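# Place blue cup and purple marker in clear box

## Task

Move the blue cup and the purple marker into the clear box. The cup must end up standing upright on the box's floor, and the marker must lie flat on that floor next to the cup.

## Robot and tools

Robot: two arms, left_arm with a left hand and right_arm with a right hand. Bases, in the scene frame: left_arm at (-0.043, +0.246, +0.003) m, right_arm at (-0.021, -0.262, +0.042) m, both nearly unrotated. A post stands on the floor behind them. Loose objects may occasionally get a brief push from outside.

Frame: the scene frame has its origin at table-top height, halfway between the nominal bases. +x points out over the table, +z points up, and +y points toward the left_arm side. Image left and right do not match these names. Reported positions are in metres and orientations are wxyz quaternions, both in this frame. They can be off by a few cm, more at long reach.

Hand point: a point fixed to the palm, about 0.05 m in front of it. Its +z runs along the straight fingers, which extend 0.06-0.07 m past it. Its +y points out of the palm. On the right hand +x points away from the thumb. On the left hand +x points toward the thumb. A wrist bracket on the little-finger side can strike things. With the thumb turned in front of the palm, the hand can wrap objects 0.035-0.065 m thick. Thumb tip against index pad can pinch light items up to about 0.08 m.

Row layout, used by every motion tool: 28 numbers, each in [-1, 1], always for both arms. Left arm first: dx, dy, dz, rx, ry, rz, then little, ring, middle, index, thumb_bend, thumb_turn, force_limit, speed. The right arm follows with the same 14 in the same order.

Pose numbers (dx..rz) are offsets, not poses. They count from that arm's Hand target as it stood when the action or move began, along the scene axes. 1.0 equals 0.6 m of travel or 180 degrees of turn. rx, ry, rz form a single rotation vector, turning about the Hand target's position. A translation longer than 1.0 may be scaled down. Sending all six as 0 asks for no new pose. Each control step clips the commanded orientation to within 40 degrees of the measured one.

Hand numbers are absolute targets, not offsets:
- Fingers and thumb_bend: +1 straight/open, -1 curled/closed.
- thumb_turn: +1 beside the palm, -1 across in front of it.
- force_limit: the closing force at which a motor stops, from about 0 N at -1 up to 10 N at +1 (15 N for the two thumb motors).
- speed: rises from near zero at -1 to full at +0.48 and stays full above that. Full speed covers a finger's whole travel in 0.49 s. For a soft grip, close at -0.94 or lower.

There is no 'no change' value for a hand. To keep a hand as it is, resend the eight numbers of its last executed row. If nothing has been sent to it yet, use hand_measured followed by hand_force_limit and hand_speed. To grip harder, raise force_limit and send a target that is more closed than hand_measured. To release, send a target that is more open.

Tools:
- execute_actions(actions, cameras): actions is a list of actions. Each action has 1-15 rows, and each row is one 1/30 s control step. A short action repeats its last row until step 15. Every row in an action is offset from the start of that action, not from the previous row. Repeating an offset in a new action moves the arm further. An empty list returns camera images. cameras takes names, ["all"] or [].
- move(target, speed, blend, blocking, cameras): drives each hand point in a straight line toward its offset. target is one 28-number row or a list of up to 15 rows. Every row in the list is offset from the same starting Hand targets. speed is in m/s, 0.002-4.3, default 0.25; turn rate is capped at twice that in rad/s. It can be one number or one per target. blend, in metres, rounds corners; 0 means a full stop at each target. blocking=false returns after about 0.5 s while the motion continues. Paths end together and are cut off after 10 s. They do not avoid obstacles. The hand lags and can overshoot, especially when fast or with the arm stretched. The move: line reports the ending (done, off_target, moving, held, fault) and any limits (paced = the pose was clipped, held = steps were withheld).
- wait(seconds 0-3600, cameras): lets time pass without new commands. It returns early if a running move ends.
- stop(cameras): brakes a running move. Braking needs some room.
- zoom_image(camera, region [x0,y0,x1,y1]): enlarges part of the latest image. The region is at most 504x504 px. Cameras: cam_high 896x504, cam_low 896x504, cam_left_wrist 672x504, cam_right_wrist 672x504.
- show_instructions(): shows the reference pages.
- finished_scene(scene=1): ends the scene permanently.

Results:
- end_effector_position and end_effector_quat_wxyz for each arm.
- Hand target: the last commanded pose after clipping; the next offsets count from it.
- hand_measured, hand_stopped_by (moving, target, force, stalled, fault) and hand_load_n (fingertip force, positive when pushed open). All three follow the motor order above. A lost grip appears only as hand_load_n dropping near 0.
- Joint velocities, joint torques (noisy, never zero) and motor temperatures.
- Step readings of position during action calls.

Arms often settle 1-3 cm, sometimes 5 cm, short of the target, usually low. This alone does not mean contact. The next execute_actions call asks for the target again. If the arm still falls short, send the remaining gap as an offset. Small moves may not start. A blocked arm keeps pushing; to stop it, command a target back past the hand point.

Avoid:
- dropping objects, even a few mm
- releasing things while they move
- slamming or shoving hard
- fast swings with a load
- overloading fingers
- letting anything fall or be left off the table
- hands, arms or one hand's fingers pressing the other arm
- hitting the post or other fixed parts

Motors heat when holding loads, stretched out, or pushing against something. A MOTOR HOT line appears at 85 °C. At 100 °C that arm's joints go limp for 30-60 s and the arm falls. The finished result must stay correct without the robot's help.

Each tool is called after "Emit:" as name([rows], argument=value, ...), one row to a line, values as JSON.

Reference images:

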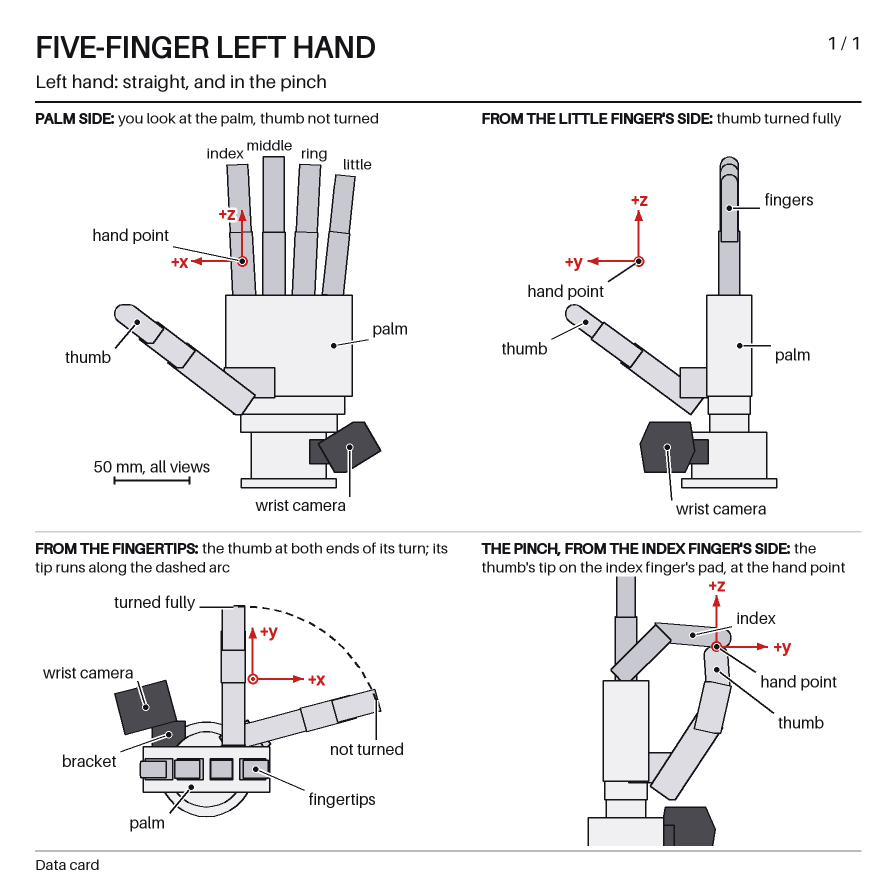

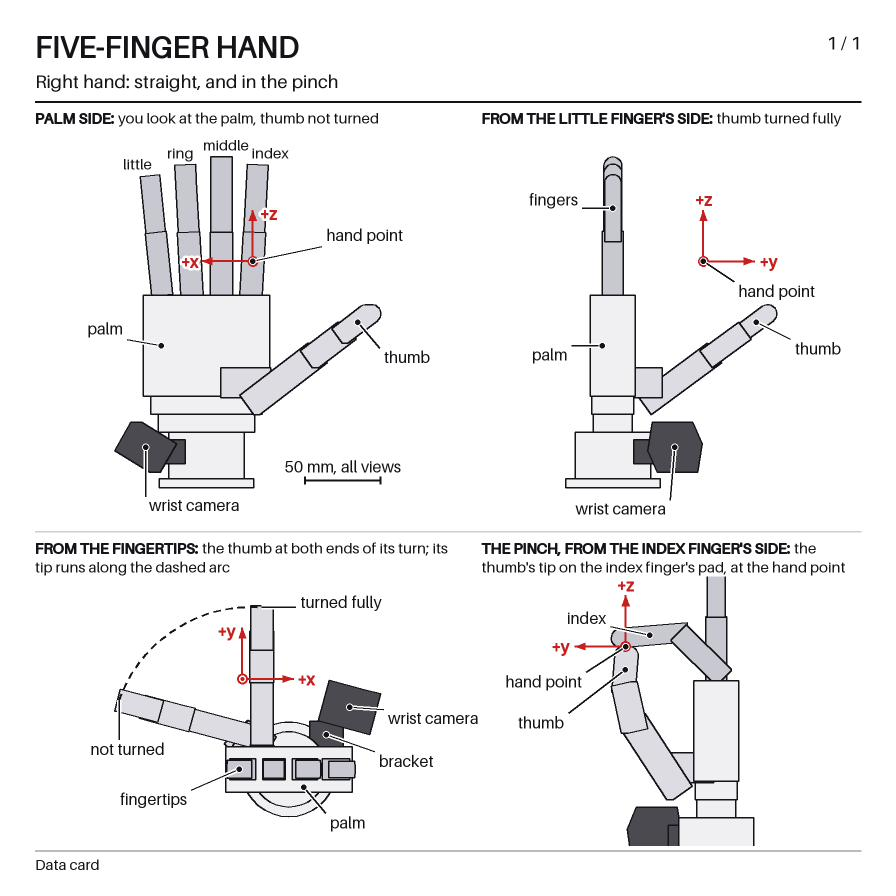

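## Session

Emit:
execute_actions(actions=[])

Scene clock: 0.00 s.
left_arm: end_effector_position=(+0.4559, +0.2867, +0.1877) hand_measured=(+1.000, +1.000, +1.000, +1.000, +1.000, +1.000) hand_load_n=(+0.0, +0.0, +0.0, +0.0, +0.0, +0.0) hand_stopped_by=(target, target, target, target, target, target) hand_force_limit=0.00 hand_speed=-0.80 end_effector_quat_wxyz=(-0.073, -0.031, +0.992, -0.093) | right_arm: end_effector_position=(+0.2837, -0.5686, +0.1360) hand_measured=(+1.000, +1.000, +1.000, +1.000, +1.000, +1.000) hand_load_n=(+0.0, +0.0, +0.0, +0.0, +0.0, +0.0) hand_stopped_by=(target, target, target, target, target, target) hand_force_limit=0.00 hand_speed=-0.80 end_effector_quat_wxyz=(+0.262, +0.009, +0.878, -0.400)
Joint positions: left_arm=[0.028 1.849 1.79 -1.66 0.185 1.557] | right_arm=[-0.852 1.107 0.454 0.077 0.098 0.653]
Joint velocities: within noise
Joint torques (N m): no reading
Motor temperatures (°C): left_arm=[26 24 25 26 26 23] | right_arm=[27 25 23 25 26 26]
Heat: left arm: hottest waist 26 °C; right arm: hottest waist 27 °C.
Hand target: left_arm +0.4597, +0.2856, +0.1895; -0.072, -0.033, +0.992, -0.096 | right_arm +0.2880, -0.5753, +0.1450; +0.267, +0.013, +0.873, -0.408

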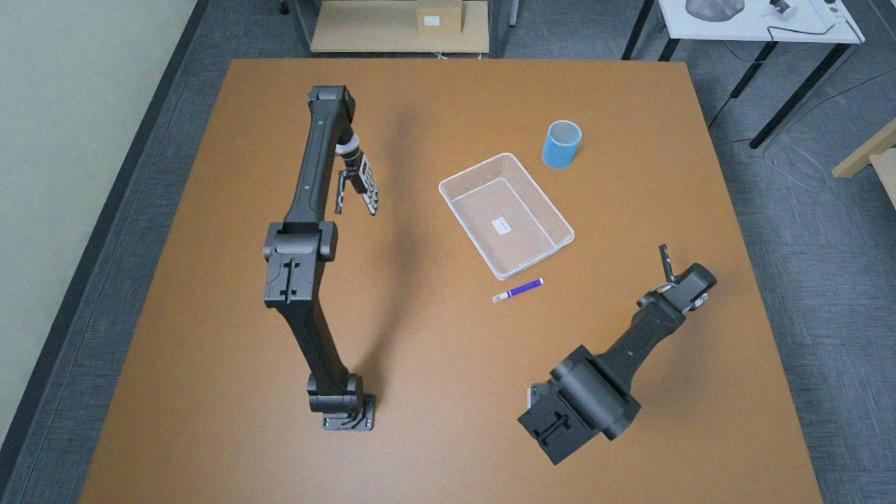

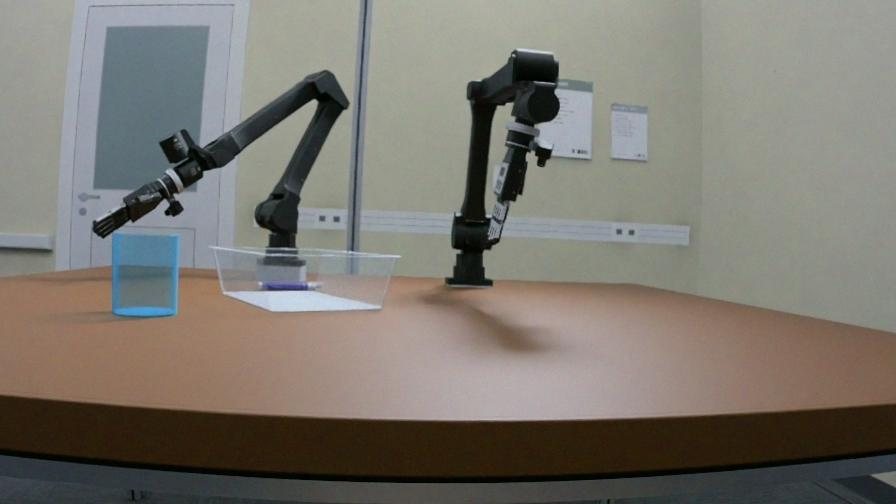

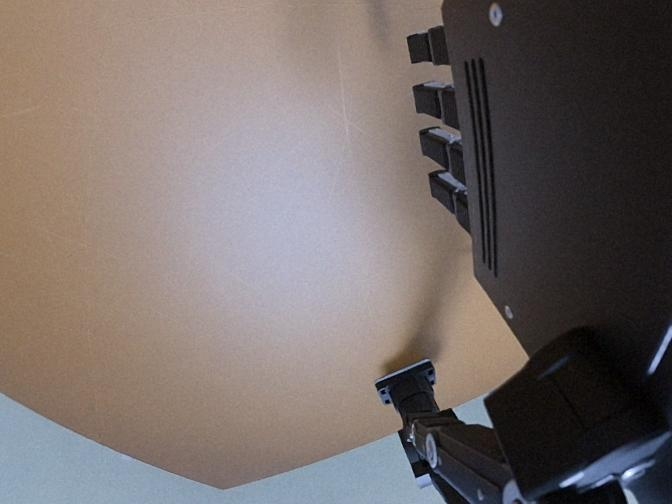

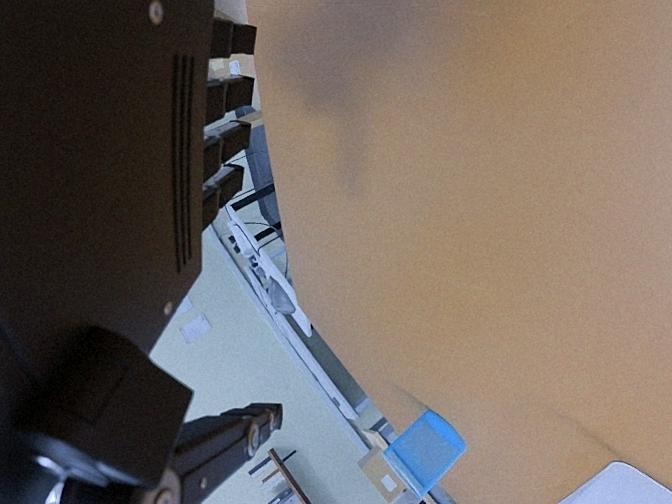

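Emit:
zoom_image(camera="cam_high", region=[420, 100, 620, 320])

Emit:
zoom_image(camera="cam_low", region=[80, 200, 430, 340])

Scaled by 2.291 from the camera's image (finer frame: 1280x720).

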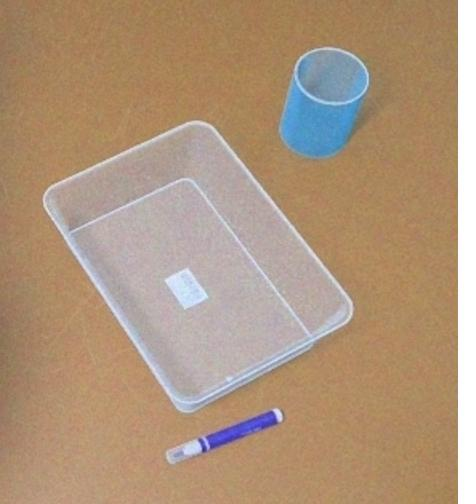

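Scaled by 1.440 from the camera's image (finer frame: 1280x720).

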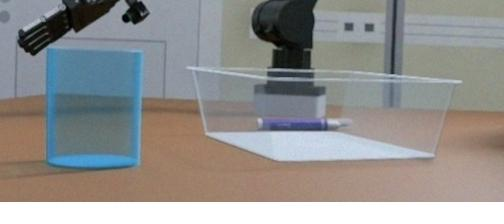

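Emit:
move(target=[0,0,0,0,0,0,1,1,1,1,1,1,0,-0.8,-0.0467,0.5417,0.175,-0.1897,0.0201,0.5167,-1,-1,0,0,0.2,-1,-0.2,0], cameras=["all"], speed=0.2)

Scene clock: 29.90 s.
left_arm: end_effector_position=(+0.4559, +0.2867, +0.1877) hand_measured=(+1.000, +1.000, +1.000, +1.000, +1.000, +1.000) hand_load_n=(+0.0, +0.0, +0.0, +0.0, +0.0, +0.0) hand_stopped_by=(target, target, target, target, target, target) hand_force_limit=0.00 hand_speed=-0.80 end_effector_quat_wxyz=(-0.073, -0.031, +0.992, -0.093) | right_arm: end_effector_position=(+0.2533, -0.2497, +0.2264) hand_measured=(-1.000, -1.000, +1.000, +0.000, +0.200, -1.000) hand_load_n=(+0.0, +0.0, +0.0, +0.0, +0.0, +0.0) hand_stopped_by=(target, target, fault, target, target, target) hand_force_limit=-0.20 hand_speed=0.00 end_effector_quat_wxyz=(-0.443, +0.689, -0.497, +0.287)
Joint positions: left_arm=[0.028 1.849 1.79 -1.66 0.185 1.557] | right_arm=[-0.419 0.506 0.489 -0.612 -0.716 -0.396]
Joint torques (N m): left_arm=[-0.38 -16.79 11.69 0.06 0.11 -0.01] | right_arm=[0.5 1.32 14.26 1.01 -0.29 -0.29]
Heat: left arm: hottest elbow 28 °C; right arm: hottest waist 27 °C.
Hand target: left_arm +0.4597, +0.2856, +0.1895; -0.072, -0.033, +0.992, -0.096 | right_arm +0.2599, -0.2503, +0.2500; -0.444, +0.696, -0.475, +0.303
Off the commanded pose: left_arm 0.004 m, 0 deg | right_arm 0.025 m, 3 deg.
move: off_target (right_arm)
cam_right_wrist: T_world_to_cam=[[-0.34364, -0.34412, -0.87378, 0.1988], [-0.81074, 0.57828, 0.09111, 0.32659], [0.47394, 0.73972, -0.47771, 0.28858]] pos_world=[0.19632, -0.33392, 0.28181]

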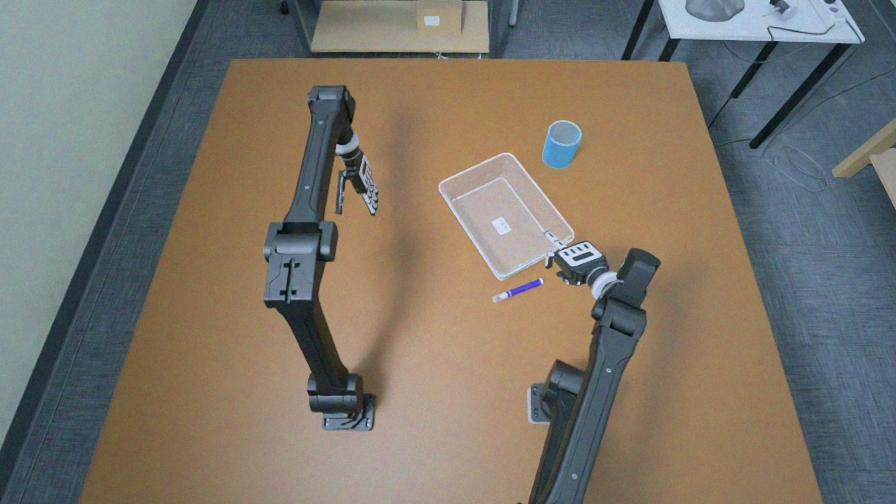

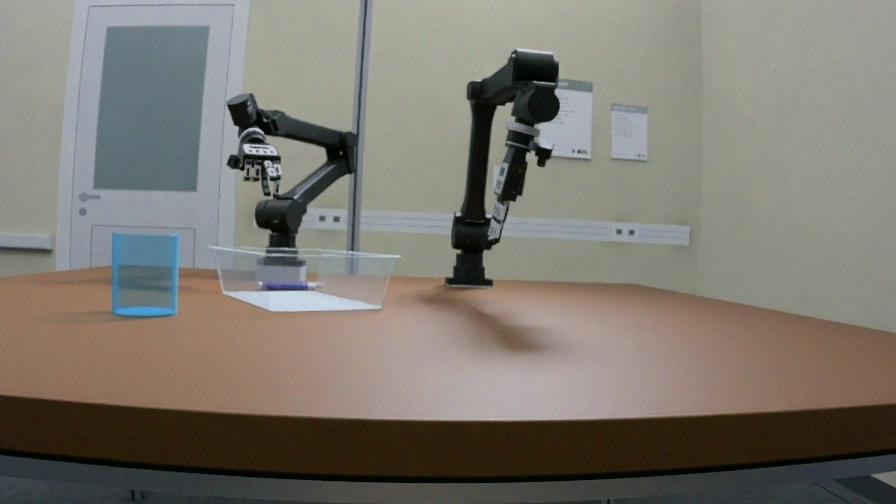

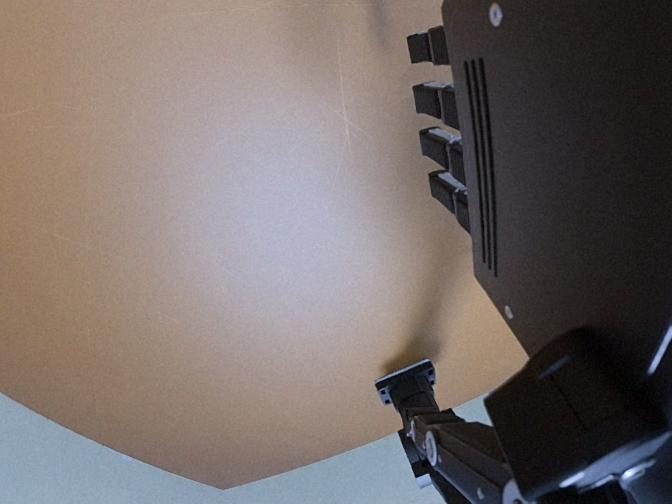

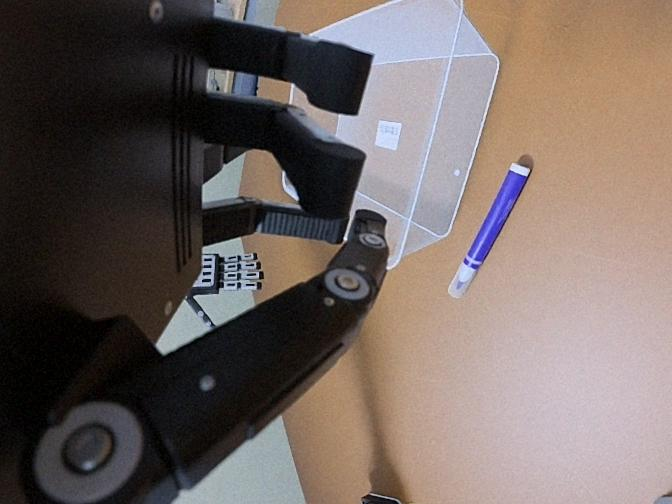

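Emit:
zoom_image(camera="cam_high", region=[470, 200, 670, 320])

Emit:
zoom_image(camera="cam_right_wrist", region=[180, 0, 600, 330])

Scaled by 2.520 from the camera's image (finer frame: 1280x720).

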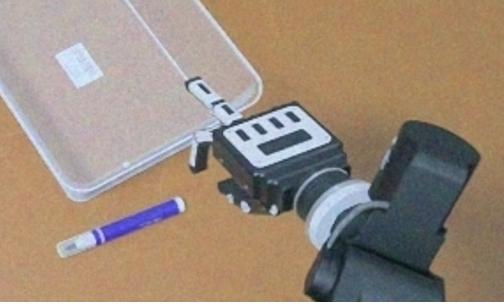

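Scaled by 1.200 from the camera's image (finer frame: 960x720).

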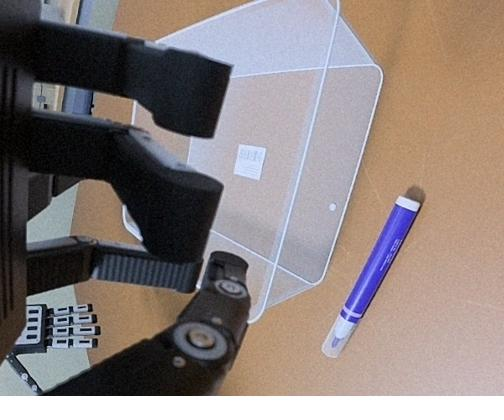

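Emit:
move(target=[0,0,0,0,0,0,1,1,1,1,1,1,0,-0.8,0.003,-0.108,-0.092,-0.1163,0.2220,0.0669,-1,-1,1,-1,0.2,-1,-0.2,0], cameras=["cam_high", "cam_right_wrist"], speed=0.2)

Scene clock: 44.50 s.
left_arm: end_effector_position=(+0.4559, +0.2867, +0.1877) hand_measured=(+1.000, +1.000, +1.000, +1.000, +1.000, +1.000) hand_load_n=(+0.0, +0.0, +0.0, +0.0, +0.0, +0.0) hand_stopped_by=(target, target, target, target, target, target) hand_force_limit=0.00 hand_speed=-0.80 end_effector_quat_wxyz=(-0.073, -0.031, +0.992, -0.093) | right_arm: end_effector_position=(+0.2479, -0.3132, +0.1808) hand_measured=(-1.000, -1.000, +1.000, -0.324, +0.200, -1.000) hand_load_n=(+0.0, +0.0, +0.0, +16.5, +1.5, +0.0) hand_stopped_by=(target, target, fault, force, target, target) hand_force_limit=-0.20 hand_speed=0.00 end_effector_quat_wxyz=(-0.152, +0.862, -0.479, +0.069)
Joint positions: left_arm=[0.028 1.849 1.79 -1.66 0.185 1.557] | right_arm=[-0.26 1.091 0.87 -1.144 -0.267 -0.821]
Joint torques (N m): left_arm=[-0.44 -16.79 11.71 0.06 0.11 -0.01] | right_arm=[0.97 -4.19 12.59 0.03 -0.07 -0.29]
Motor temperatures (°C): left_arm=[26 26 29 25 26 22] | right_arm=[27 25 28 25 26 26]
Heat: left arm: hottest elbow 29 °C; right arm: hottest elbow 28 °C.
Hand target: left_arm +0.4597, +0.2856, +0.1895; -0.072, -0.033, +0.992, -0.096 | right_arm +0.2617, -0.3150, +0.1947; -0.154, +0.870, -0.462, +0.081
Off the commanded pose: left_arm 0.004 m, 0 deg | right_arm 0.020 m, 3 deg.
move: off_target (right_arm)
cam_right_wrist: T_world_to_cam=[[-0.65293, -0.68943, -0.31364, 0.0025], [-0.7403, 0.49334, 0.45669, 0.25298], [-0.16012, 0.53038, -0.83251, 0.47214]] pos_world=[0.26451, -0.3735, 0.27831]

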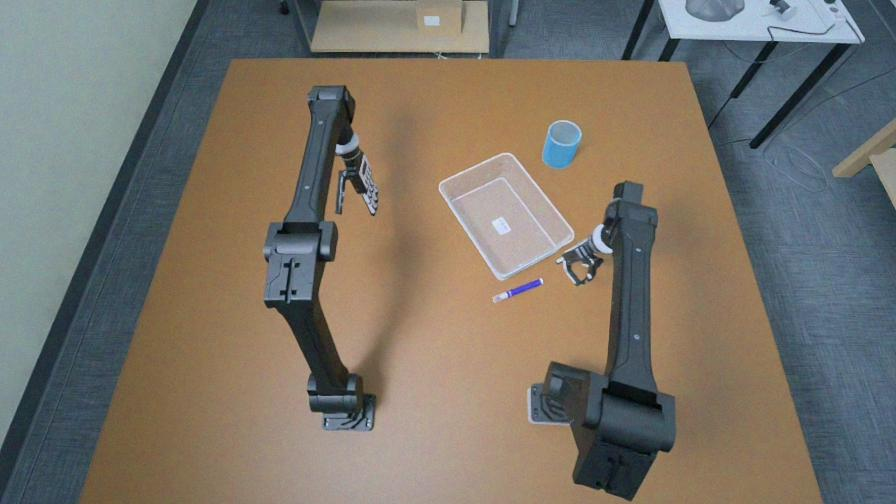

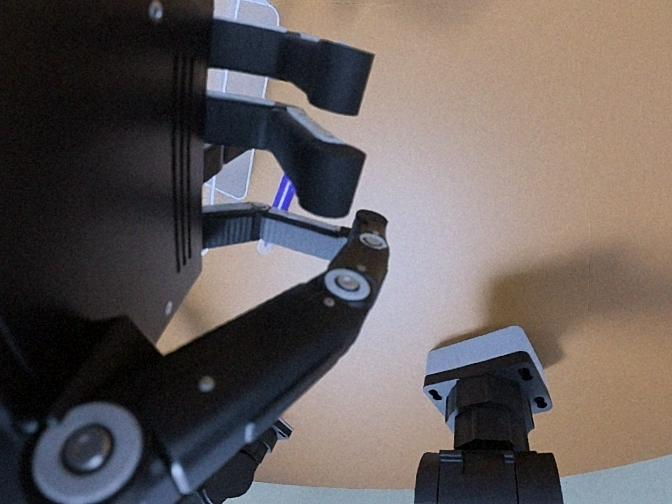

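Emit:
zoom_image(camera="cam_high", region=[480, 200, 640, 310])

Emit:
zoom_image(camera="cam_right_wrist", region=[180, 80, 420, 300])

Scaled by 3.150 from the camera's image (finer frame: 1280x720).

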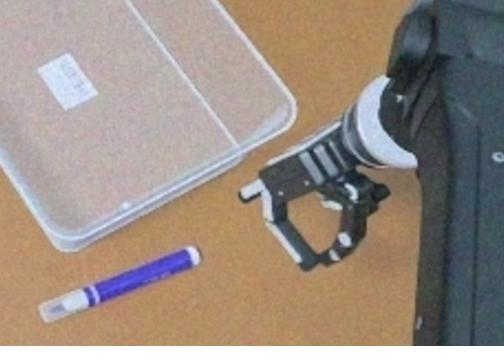

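Scaled by 2.100 from the camera's image (finer frame: 960x720).

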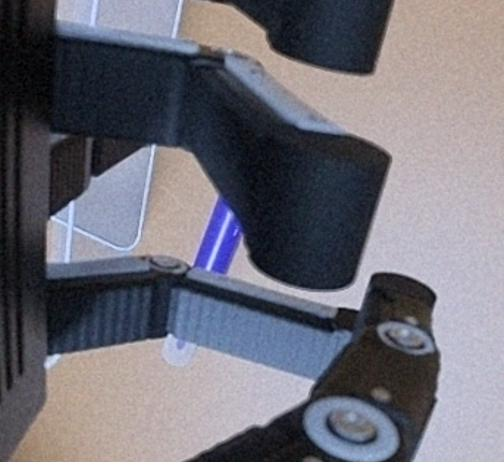

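Emit:
move(target=[0,0,0,0,0,0,1,1,1,1,1,1,0,-0.8,0.022,0.008,-0.1167,0,0,0,-1,-1,1,0,0.2,-1,-0.2,0], cameras=["cam_high", "cam_low", "cam_right_wrist"], speed=0.15)

Emit:
zoom_image(camera="cam_high", region=[480, 200, 640, 310])

Emit:
zoom_image(camera="cam_low", region=[180, 180, 420, 330])

Scene clock: 48.13 s.
left_arm: end_effector_position=(+0.4559, +0.2867, +0.1877) hand_measured=(+1.000, +1.000, +1.000, +1.000, +1.000, +1.000) hand_load_n=(+0.0, +0.0, +0.0, +0.0, +0.0, -0.5) hand_stopped_by=(target, target, target, target, target, target) hand_force_limit=0.00 hand_speed=-0.80 end_effector_quat_wxyz=(-0.073, -0.031, +0.992, -0.093) | right_arm: end_effector_position=(+0.2719, -0.3138, +0.1307) hand_measured=(-1.000, -1.000, +1.000, +0.000, +0.200, -1.000) hand_load_n=(+0.0, +0.0, +0.0, +0.0, +0.0, +0.0) hand_stopped_by=(target, target, fault, target, target, target) hand_force_limit=-0.20 hand_speed=0.00 end_effector_quat_wxyz=(-0.153, +0.868, -0.466, +0.081)
Joint positions: left_arm=[0.028 1.849 1.79 -1.66 0.185 1.557] | right_arm=[-0.234 1.185 0.802 -0.956 -0.261 -0.821]
Joint torques (N m): left_arm=[-0.44 -16.79 11.69 0.09 0.11 0] | right_arm=[0.32 -5.3 8.01 1.7 -0.06 -0.03]
Heat: left arm: hottest elbow 29 °C; right arm: hottest elbow 28 °C.
Hand target: left_arm +0.4597, +0.2856, +0.1895; -0.072, -0.033, +0.992, -0.096 | right_arm +0.2749, -0.3102, +0.1247; -0.154, +0.870, -0.462, +0.081
Off the commanded pose: left_arm 0.004 m, 0 deg | right_arm 0.008 m, 1 deg.
move: done
cam_right_wrist: T_world_to_cam=[[-0.62831, -0.70916, -0.31987, -0.01007], [-0.76287, 0.48101, 0.43205, 0.29936], [-0.15253, 0.51548, -0.84322, 0.42918]] pos_world=[0.28751, -0.37237, 0.22933]

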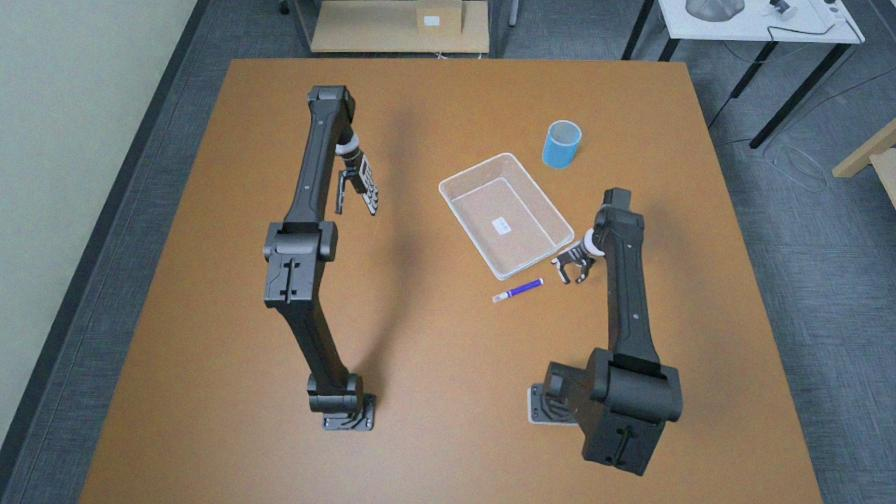

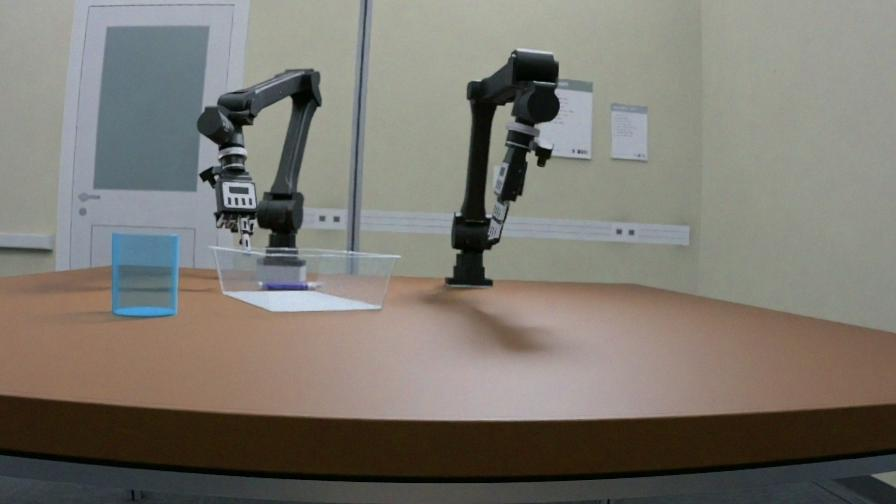

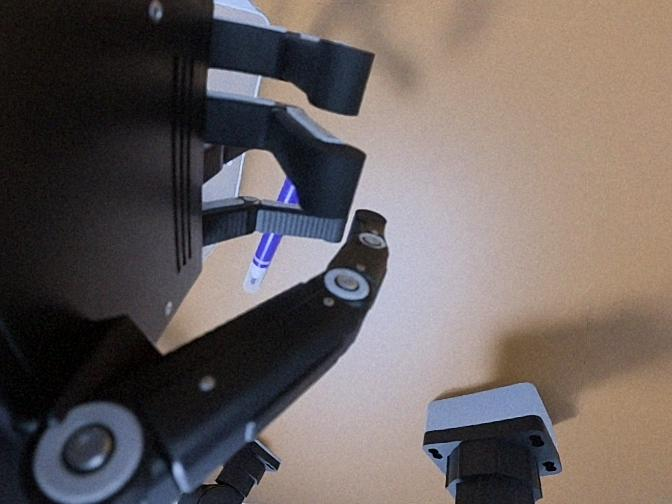

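Scaled by 3.150 from the camera's image (finer frame: 1280x720).

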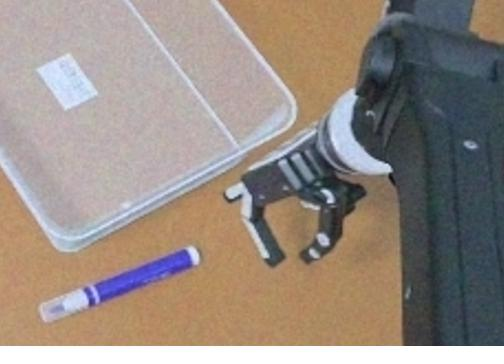

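Scaled by 2.100 from the camera's image (finer frame: 1280x720).

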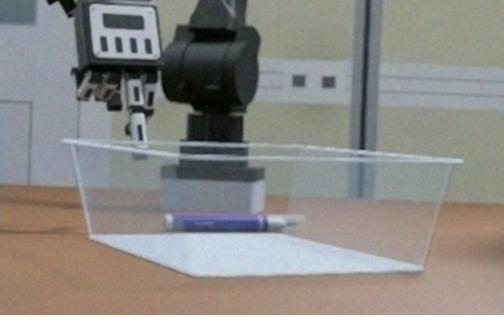

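Emit:
zoom_image(camera="cam_low", region=[205, 200, 305, 300])

Emit:
zoom_image(camera="cam_high", region=[530, 230, 600, 300])

Scaled by 5.040 from the camera's image (finer frame: 1280x720).

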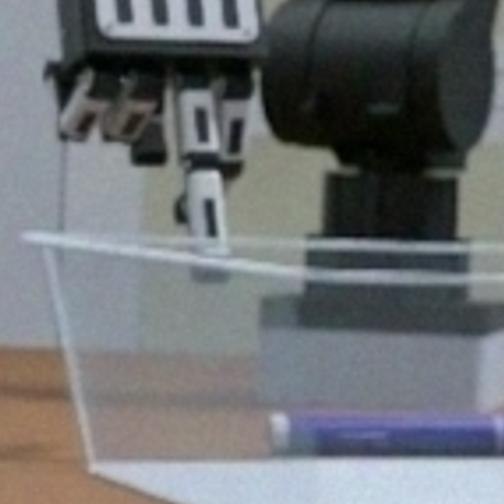

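Scaled by 7.200 from the camera's image (finer frame: 1280x720).

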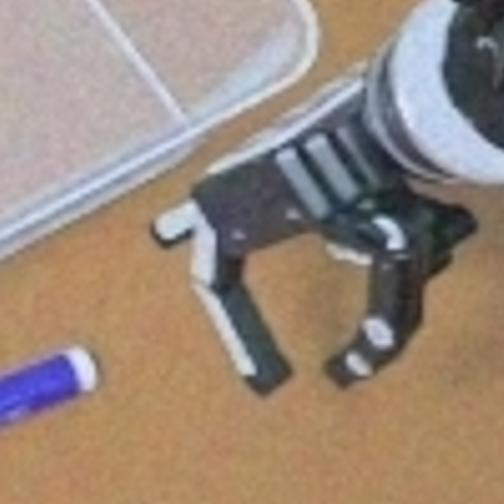

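Emit:
move(target=[0,0,0,0,0,0,1,1,1,1,1,1,0,-0.8,0.013,0.008,-0.075,0,0,0,-1,-1,1,0,0.2,-1,-0.2,0], cameras=["cam_high", "cam_low", "cam_right_wrist"], speed=0.1)

Emit:
zoom_image(camera="cam_high", region=[480, 220, 600, 310])

Emit:
zoom_image(camera="cam_low", region=[205, 200, 305, 300])

Scene clock: 52.30 s.
left_arm: end_effector_position=(+0.4559, +0.2867, +0.1877) hand_measured=(+1.000, +1.000, +1.000, +1.000, +1.000, +1.000) hand_load_n=(+0.0, +0.0, +0.0, +0.0, +0.0, +0.0) hand_stopped_by=(target, target, target, target, target, target) hand_force_limit=0.00 hand_speed=-0.80 end_effector_quat_wxyz=(-0.073, -0.031, +0.992, -0.093) | right_arm: end_effector_position=(+0.2812, -0.3105, +0.0863) hand_measured=(-1.000, -1.000, +1.000, +0.000, +0.200, -1.000) hand_load_n=(+0.5, +0.0, +0.0, +0.5, +0.5, +0.0) hand_stopped_by=(target, target, fault, target, target, target) hand_force_limit=-0.20 hand_speed=0.00 end_effector_quat_wxyz=(-0.152, +0.871, -0.459, +0.083)
Joint positions: left_arm=[0.028 1.849 1.79 -1.66 0.185 1.557] | right_arm=[-0.214 1.267 0.739 -0.804 -0.256 -0.816]
Joint torques (N m): left_arm=[-0.44 -16.79 11.67 0.08 0.11 -0.01] | right_arm=[-0.09 -5.83 7.38 1.57 -0.03 -0.02]
Heat: left arm: hottest elbow 29 °C; right arm: hottest elbow 28 °C.
Hand target: left_arm +0.4597, +0.2856, +0.1895; -0.072, -0.033, +0.992, -0.096 | right_arm +0.2828, -0.3055, +0.0798; -0.154, +0.870, -0.462, +0.081
Off the commanded pose: left_arm 0.004 m, 0 deg | right_arm 0.008 m, 0 deg.
move: done
cam_right_wrist: T_world_to_cam=[[-0.61611, -0.71991, -0.3196, -0.02291], [-0.77209, 0.47169, 0.42589, 0.32432], [-0.15585, 0.50916, -0.84645, 0.39079]] pos_world=[0.29719, -0.36845, 0.18534]

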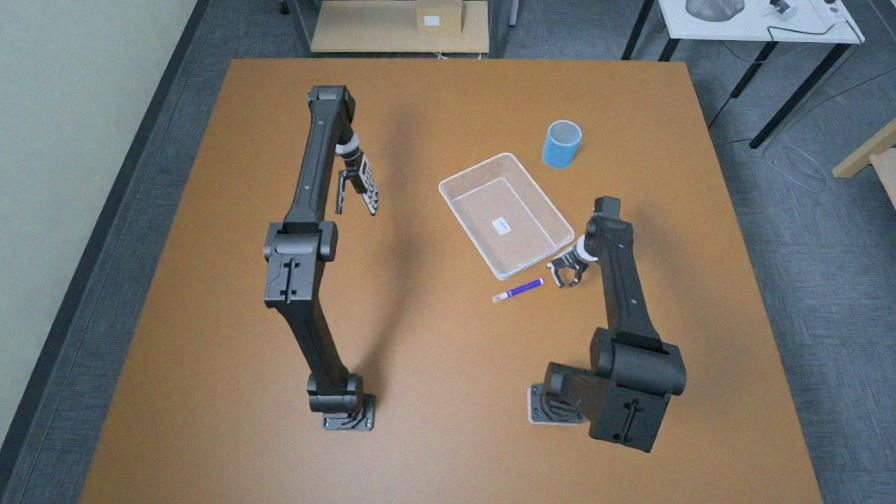

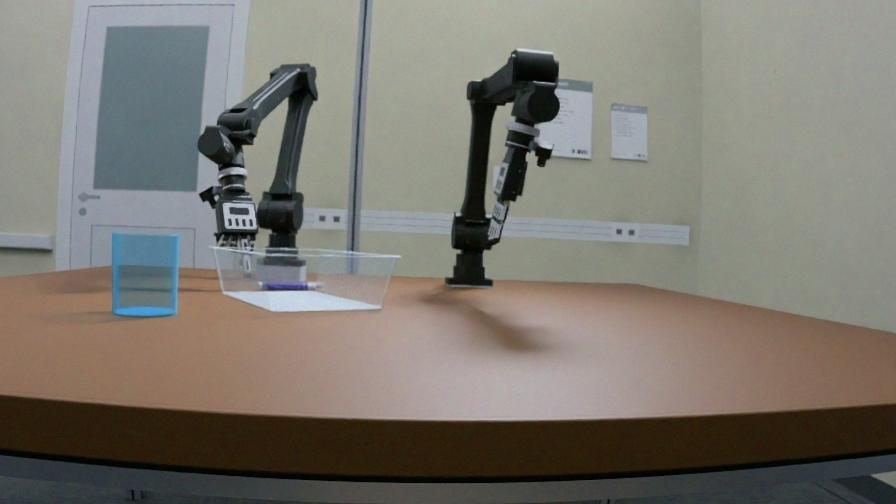

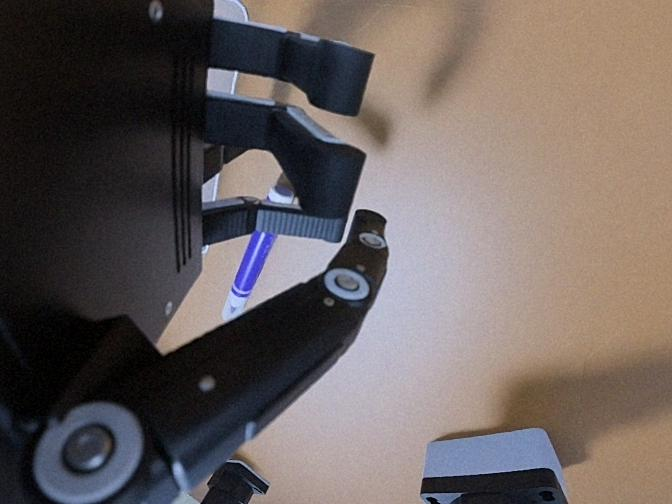

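Scaled by 4.200 from the camera's image (finer frame: 1280x720).

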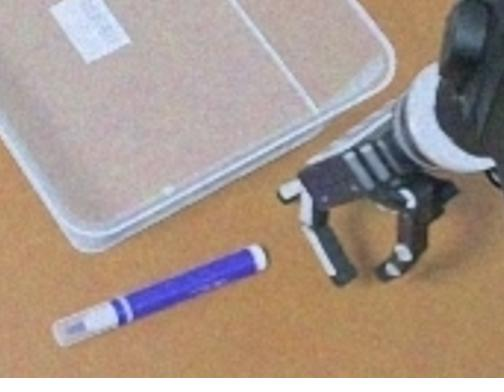

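Scaled by 5.040 from the camera's image (finer frame: 1280x720).

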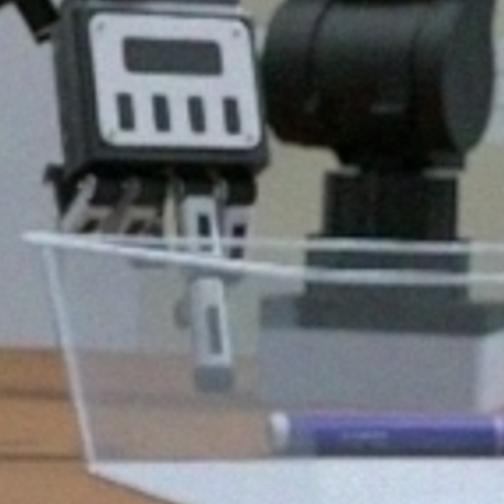

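Emit:
move(target=[0,0,0,0,0,0,1,1,1,1,1,1,0,-0.8,0,0.004,-0.038,0,0,0,-1,-1,1,0,0.2,-1,-0.2,0], cameras=["cam_high", "cam_low", "cam_right_wrist"], speed=0.06)

Emit:
zoom_image(camera="cam_high", region=[480, 220, 600, 310])

Emit:
zoom_image(camera="cam_low", region=[205, 200, 305, 300])

Scene clock: 63.03 s.
left_arm: end_effector_position=(+0.4559, +0.2867, +0.1877) hand_measured=(+1.000, +1.000, +1.000, +1.000, +1.000, +1.000) hand_load_n=(+0.0, +0.0, +0.0, +0.0, +0.0, +0.0) hand_stopped_by=(target, target, target, target, target, target) hand_force_limit=0.00 hand_speed=-0.80 end_effector_quat_wxyz=(-0.073, -0.031, +0.992, -0.093) | right_arm: end_effector_position=(+0.2820, -0.3083, +0.0636) hand_measured=(-1.000, -1.000, +1.000, +0.000, +0.200, -1.000) hand_load_n=(+0.0, +0.0, +0.0, +0.0, +0.0, +0.0) hand_stopped_by=(target, target, fault, target, target, target) hand_force_limit=-0.20 hand_speed=0.00 end_effector_quat_wxyz=(-0.153, +0.871, -0.459, +0.083)
Joint positions: left_arm=[0.028 1.849 1.79 -1.66 0.185 1.557] | right_arm=[-0.207 1.307 0.704 -0.726 -0.254 -0.809]
Joint torques (N m): left_arm=[-0.44 -16.73 11.69 0.1 0.11 -0.01] | right_arm=[0.26 -5.66 6.87 1.54 -0.07 0.04]
Heat: left arm: hottest elbow 29 °C; right arm: hottest elbow 28 °C.
Hand target: left_arm +0.4597, +0.2856, +0.1895; -0.072, -0.033, +0.992, -0.096 | right_arm +0.2828, -0.3030, +0.0570; -0.154, +0.870, -0.462, +0.081
Off the commanded pose: left_arm 0.004 m, 0 deg | right_arm 0.008 m, 0 deg.
move: done
cam_right_wrist: T_world_to_cam=[[-0.61607, -0.71968, -0.32018, -0.02788], [-0.7723, 0.47192, 0.42525, 0.33365], [-0.15495, 0.50926, -0.84655, 0.37039]] pos_world=[0.29789, -0.36615, 0.16274]

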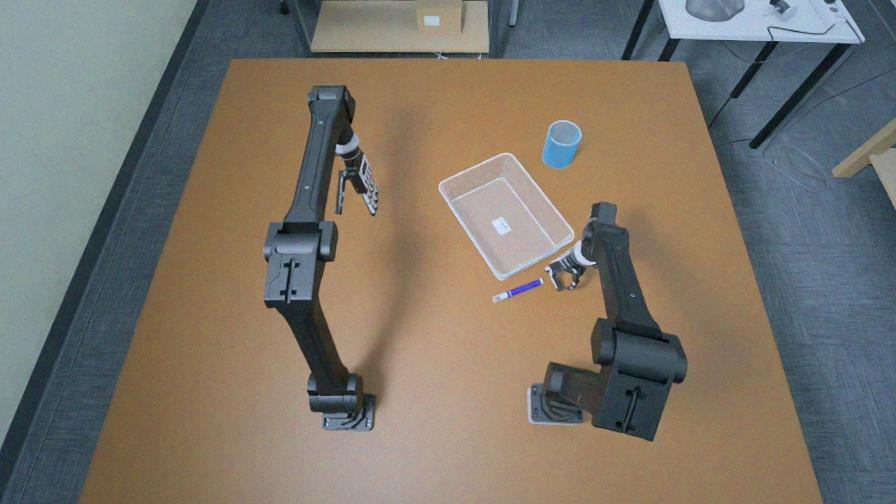

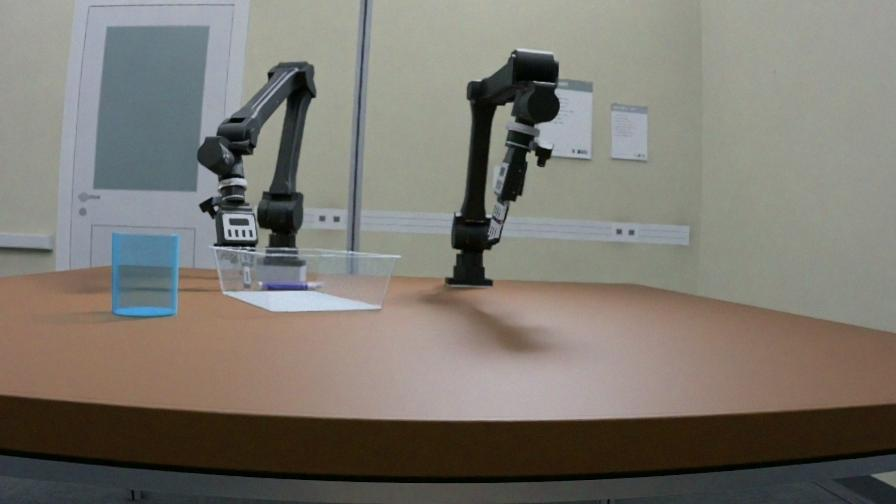

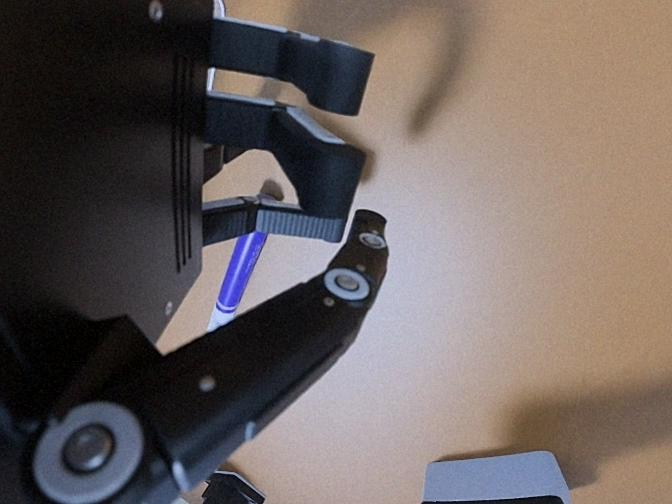

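Scaled by 4.200 from the camera's image (finer frame: 1280x720).

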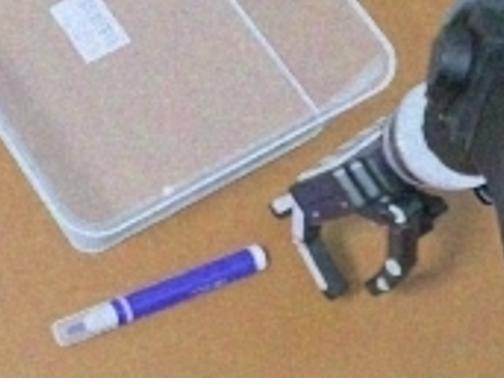

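Scaled by 5.040 from the camera's image (finer frame: 1280x720).

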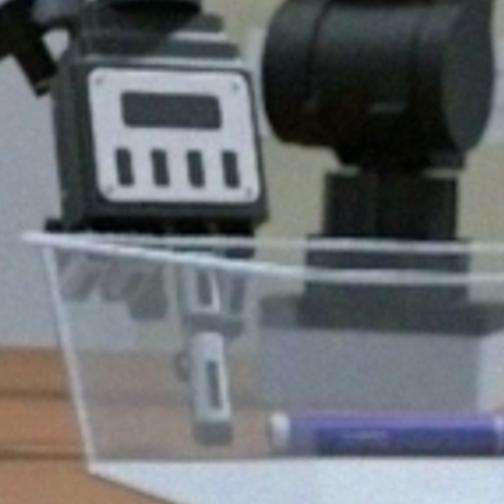

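Emit:
move([
  [0,0,0,0,0,0,1,1,1,1,1,1,0,-0.8,-0.022,0.045,0,0,0,0,-1,-1,1,0,0.2,-1,-0.2,0],
  [0,0,0,0,0,0,1,1,1,1,1,1,0,-0.8,-0.135,0.045,0,0,0,0,-1,-1,1,0,0.2,-1,-0.2,0],
], cameras=["cam_high", "cam_low"], speed=0.05)

Emit:
zoom_image(camera="cam_high", region=[480, 220, 600, 310])

Emit:
zoom_image(camera="cam_low", region=[205, 200, 305, 300])

Scene clock: 70.63 s.
left_arm: end_effector_position=(+0.4559, +0.2867, +0.1877) hand_measured=(+1.000, +1.000, +1.000, +1.000, +1.000, +1.000) hand_load_n=(+0.0, +0.0, +0.0, +0.0, +0.0, +0.0) hand_stopped_by=(target, target, target, target, target, target) hand_force_limit=0.00 hand_speed=-0.80 end_effector_quat_wxyz=(-0.073, -0.031, +0.992, -0.093) | right_arm: end_effector_position=(+0.2089, -0.2748, +0.0589) hand_measured=(-1.000, -1.000, +1.000, +0.000, +0.200, -1.000) hand_load_n=(+0.0, +0.0, +0.0, +0.5, +0.0, +0.0) hand_stopped_by=(target, target, fault, target, target, target) hand_force_limit=-0.20 hand_speed=0.00 end_effector_quat_wxyz=(-0.153, +0.868, -0.464, +0.087)
Joint positions: left_arm=[0.028 1.849 1.79 -1.66 0.185 1.557] | right_arm=[-0.143 1.064 0.505 -0.746 -0.235 -0.733]
Joint torques (N m): left_arm=[-0.44 -16.73 11.67 0.09 0.11 -0.01] | right_arm=[-1.73 -4.42 7.05 0.2 -0.45 -0.24]
Heat: left arm: hottest elbow 29 °C; right arm: hottest elbow 28 °C.
Hand target: left_arm +0.4597, +0.2856, +0.1895; -0.072, -0.033, +0.992, -0.096 | right_arm +0.2018, -0.2760, +0.0570; -0.154, +0.870, -0.462, +0.081
Off the commanded pose: left_arm 0.004 m, 0 deg | right_arm 0.007 m, 1 deg.
move: done

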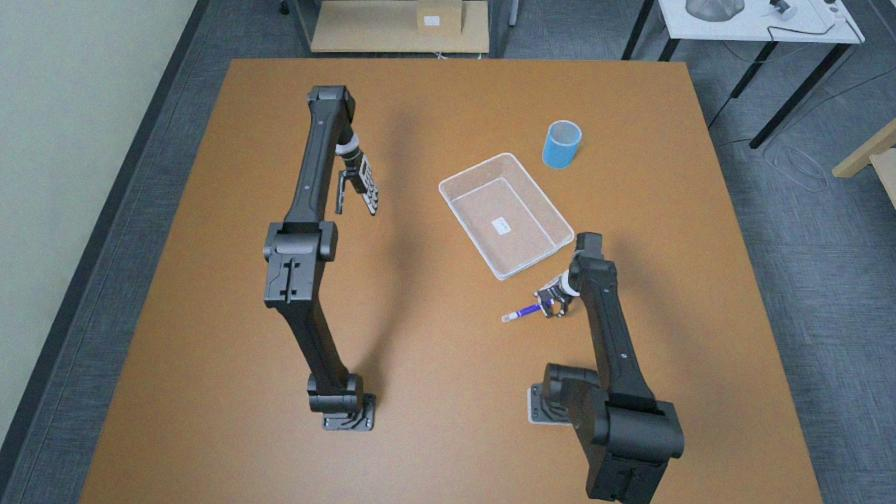

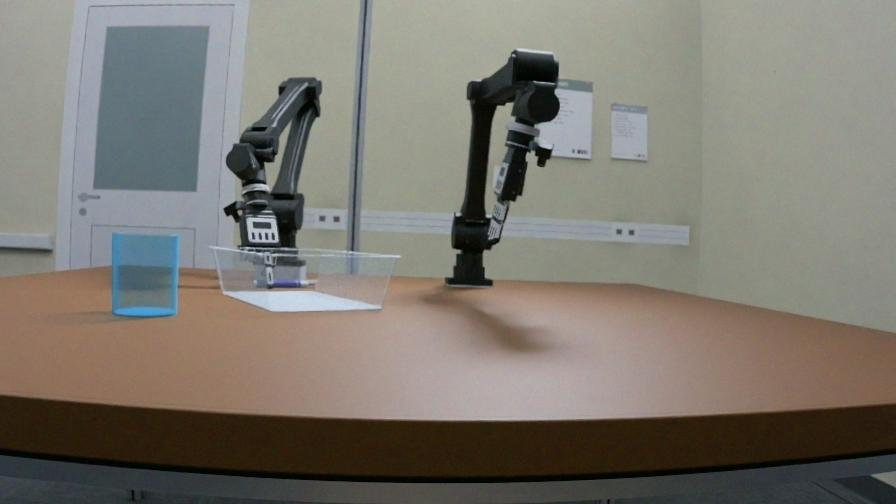

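Scaled by 4.200 from the camera's image (finer frame: 1280x720).

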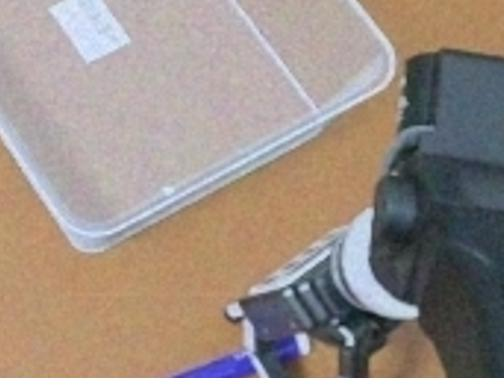

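Scaled by 5.040 from the camera's image (finer frame: 1280x720).

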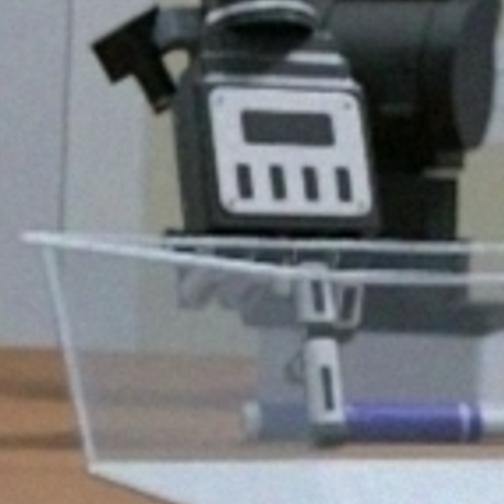

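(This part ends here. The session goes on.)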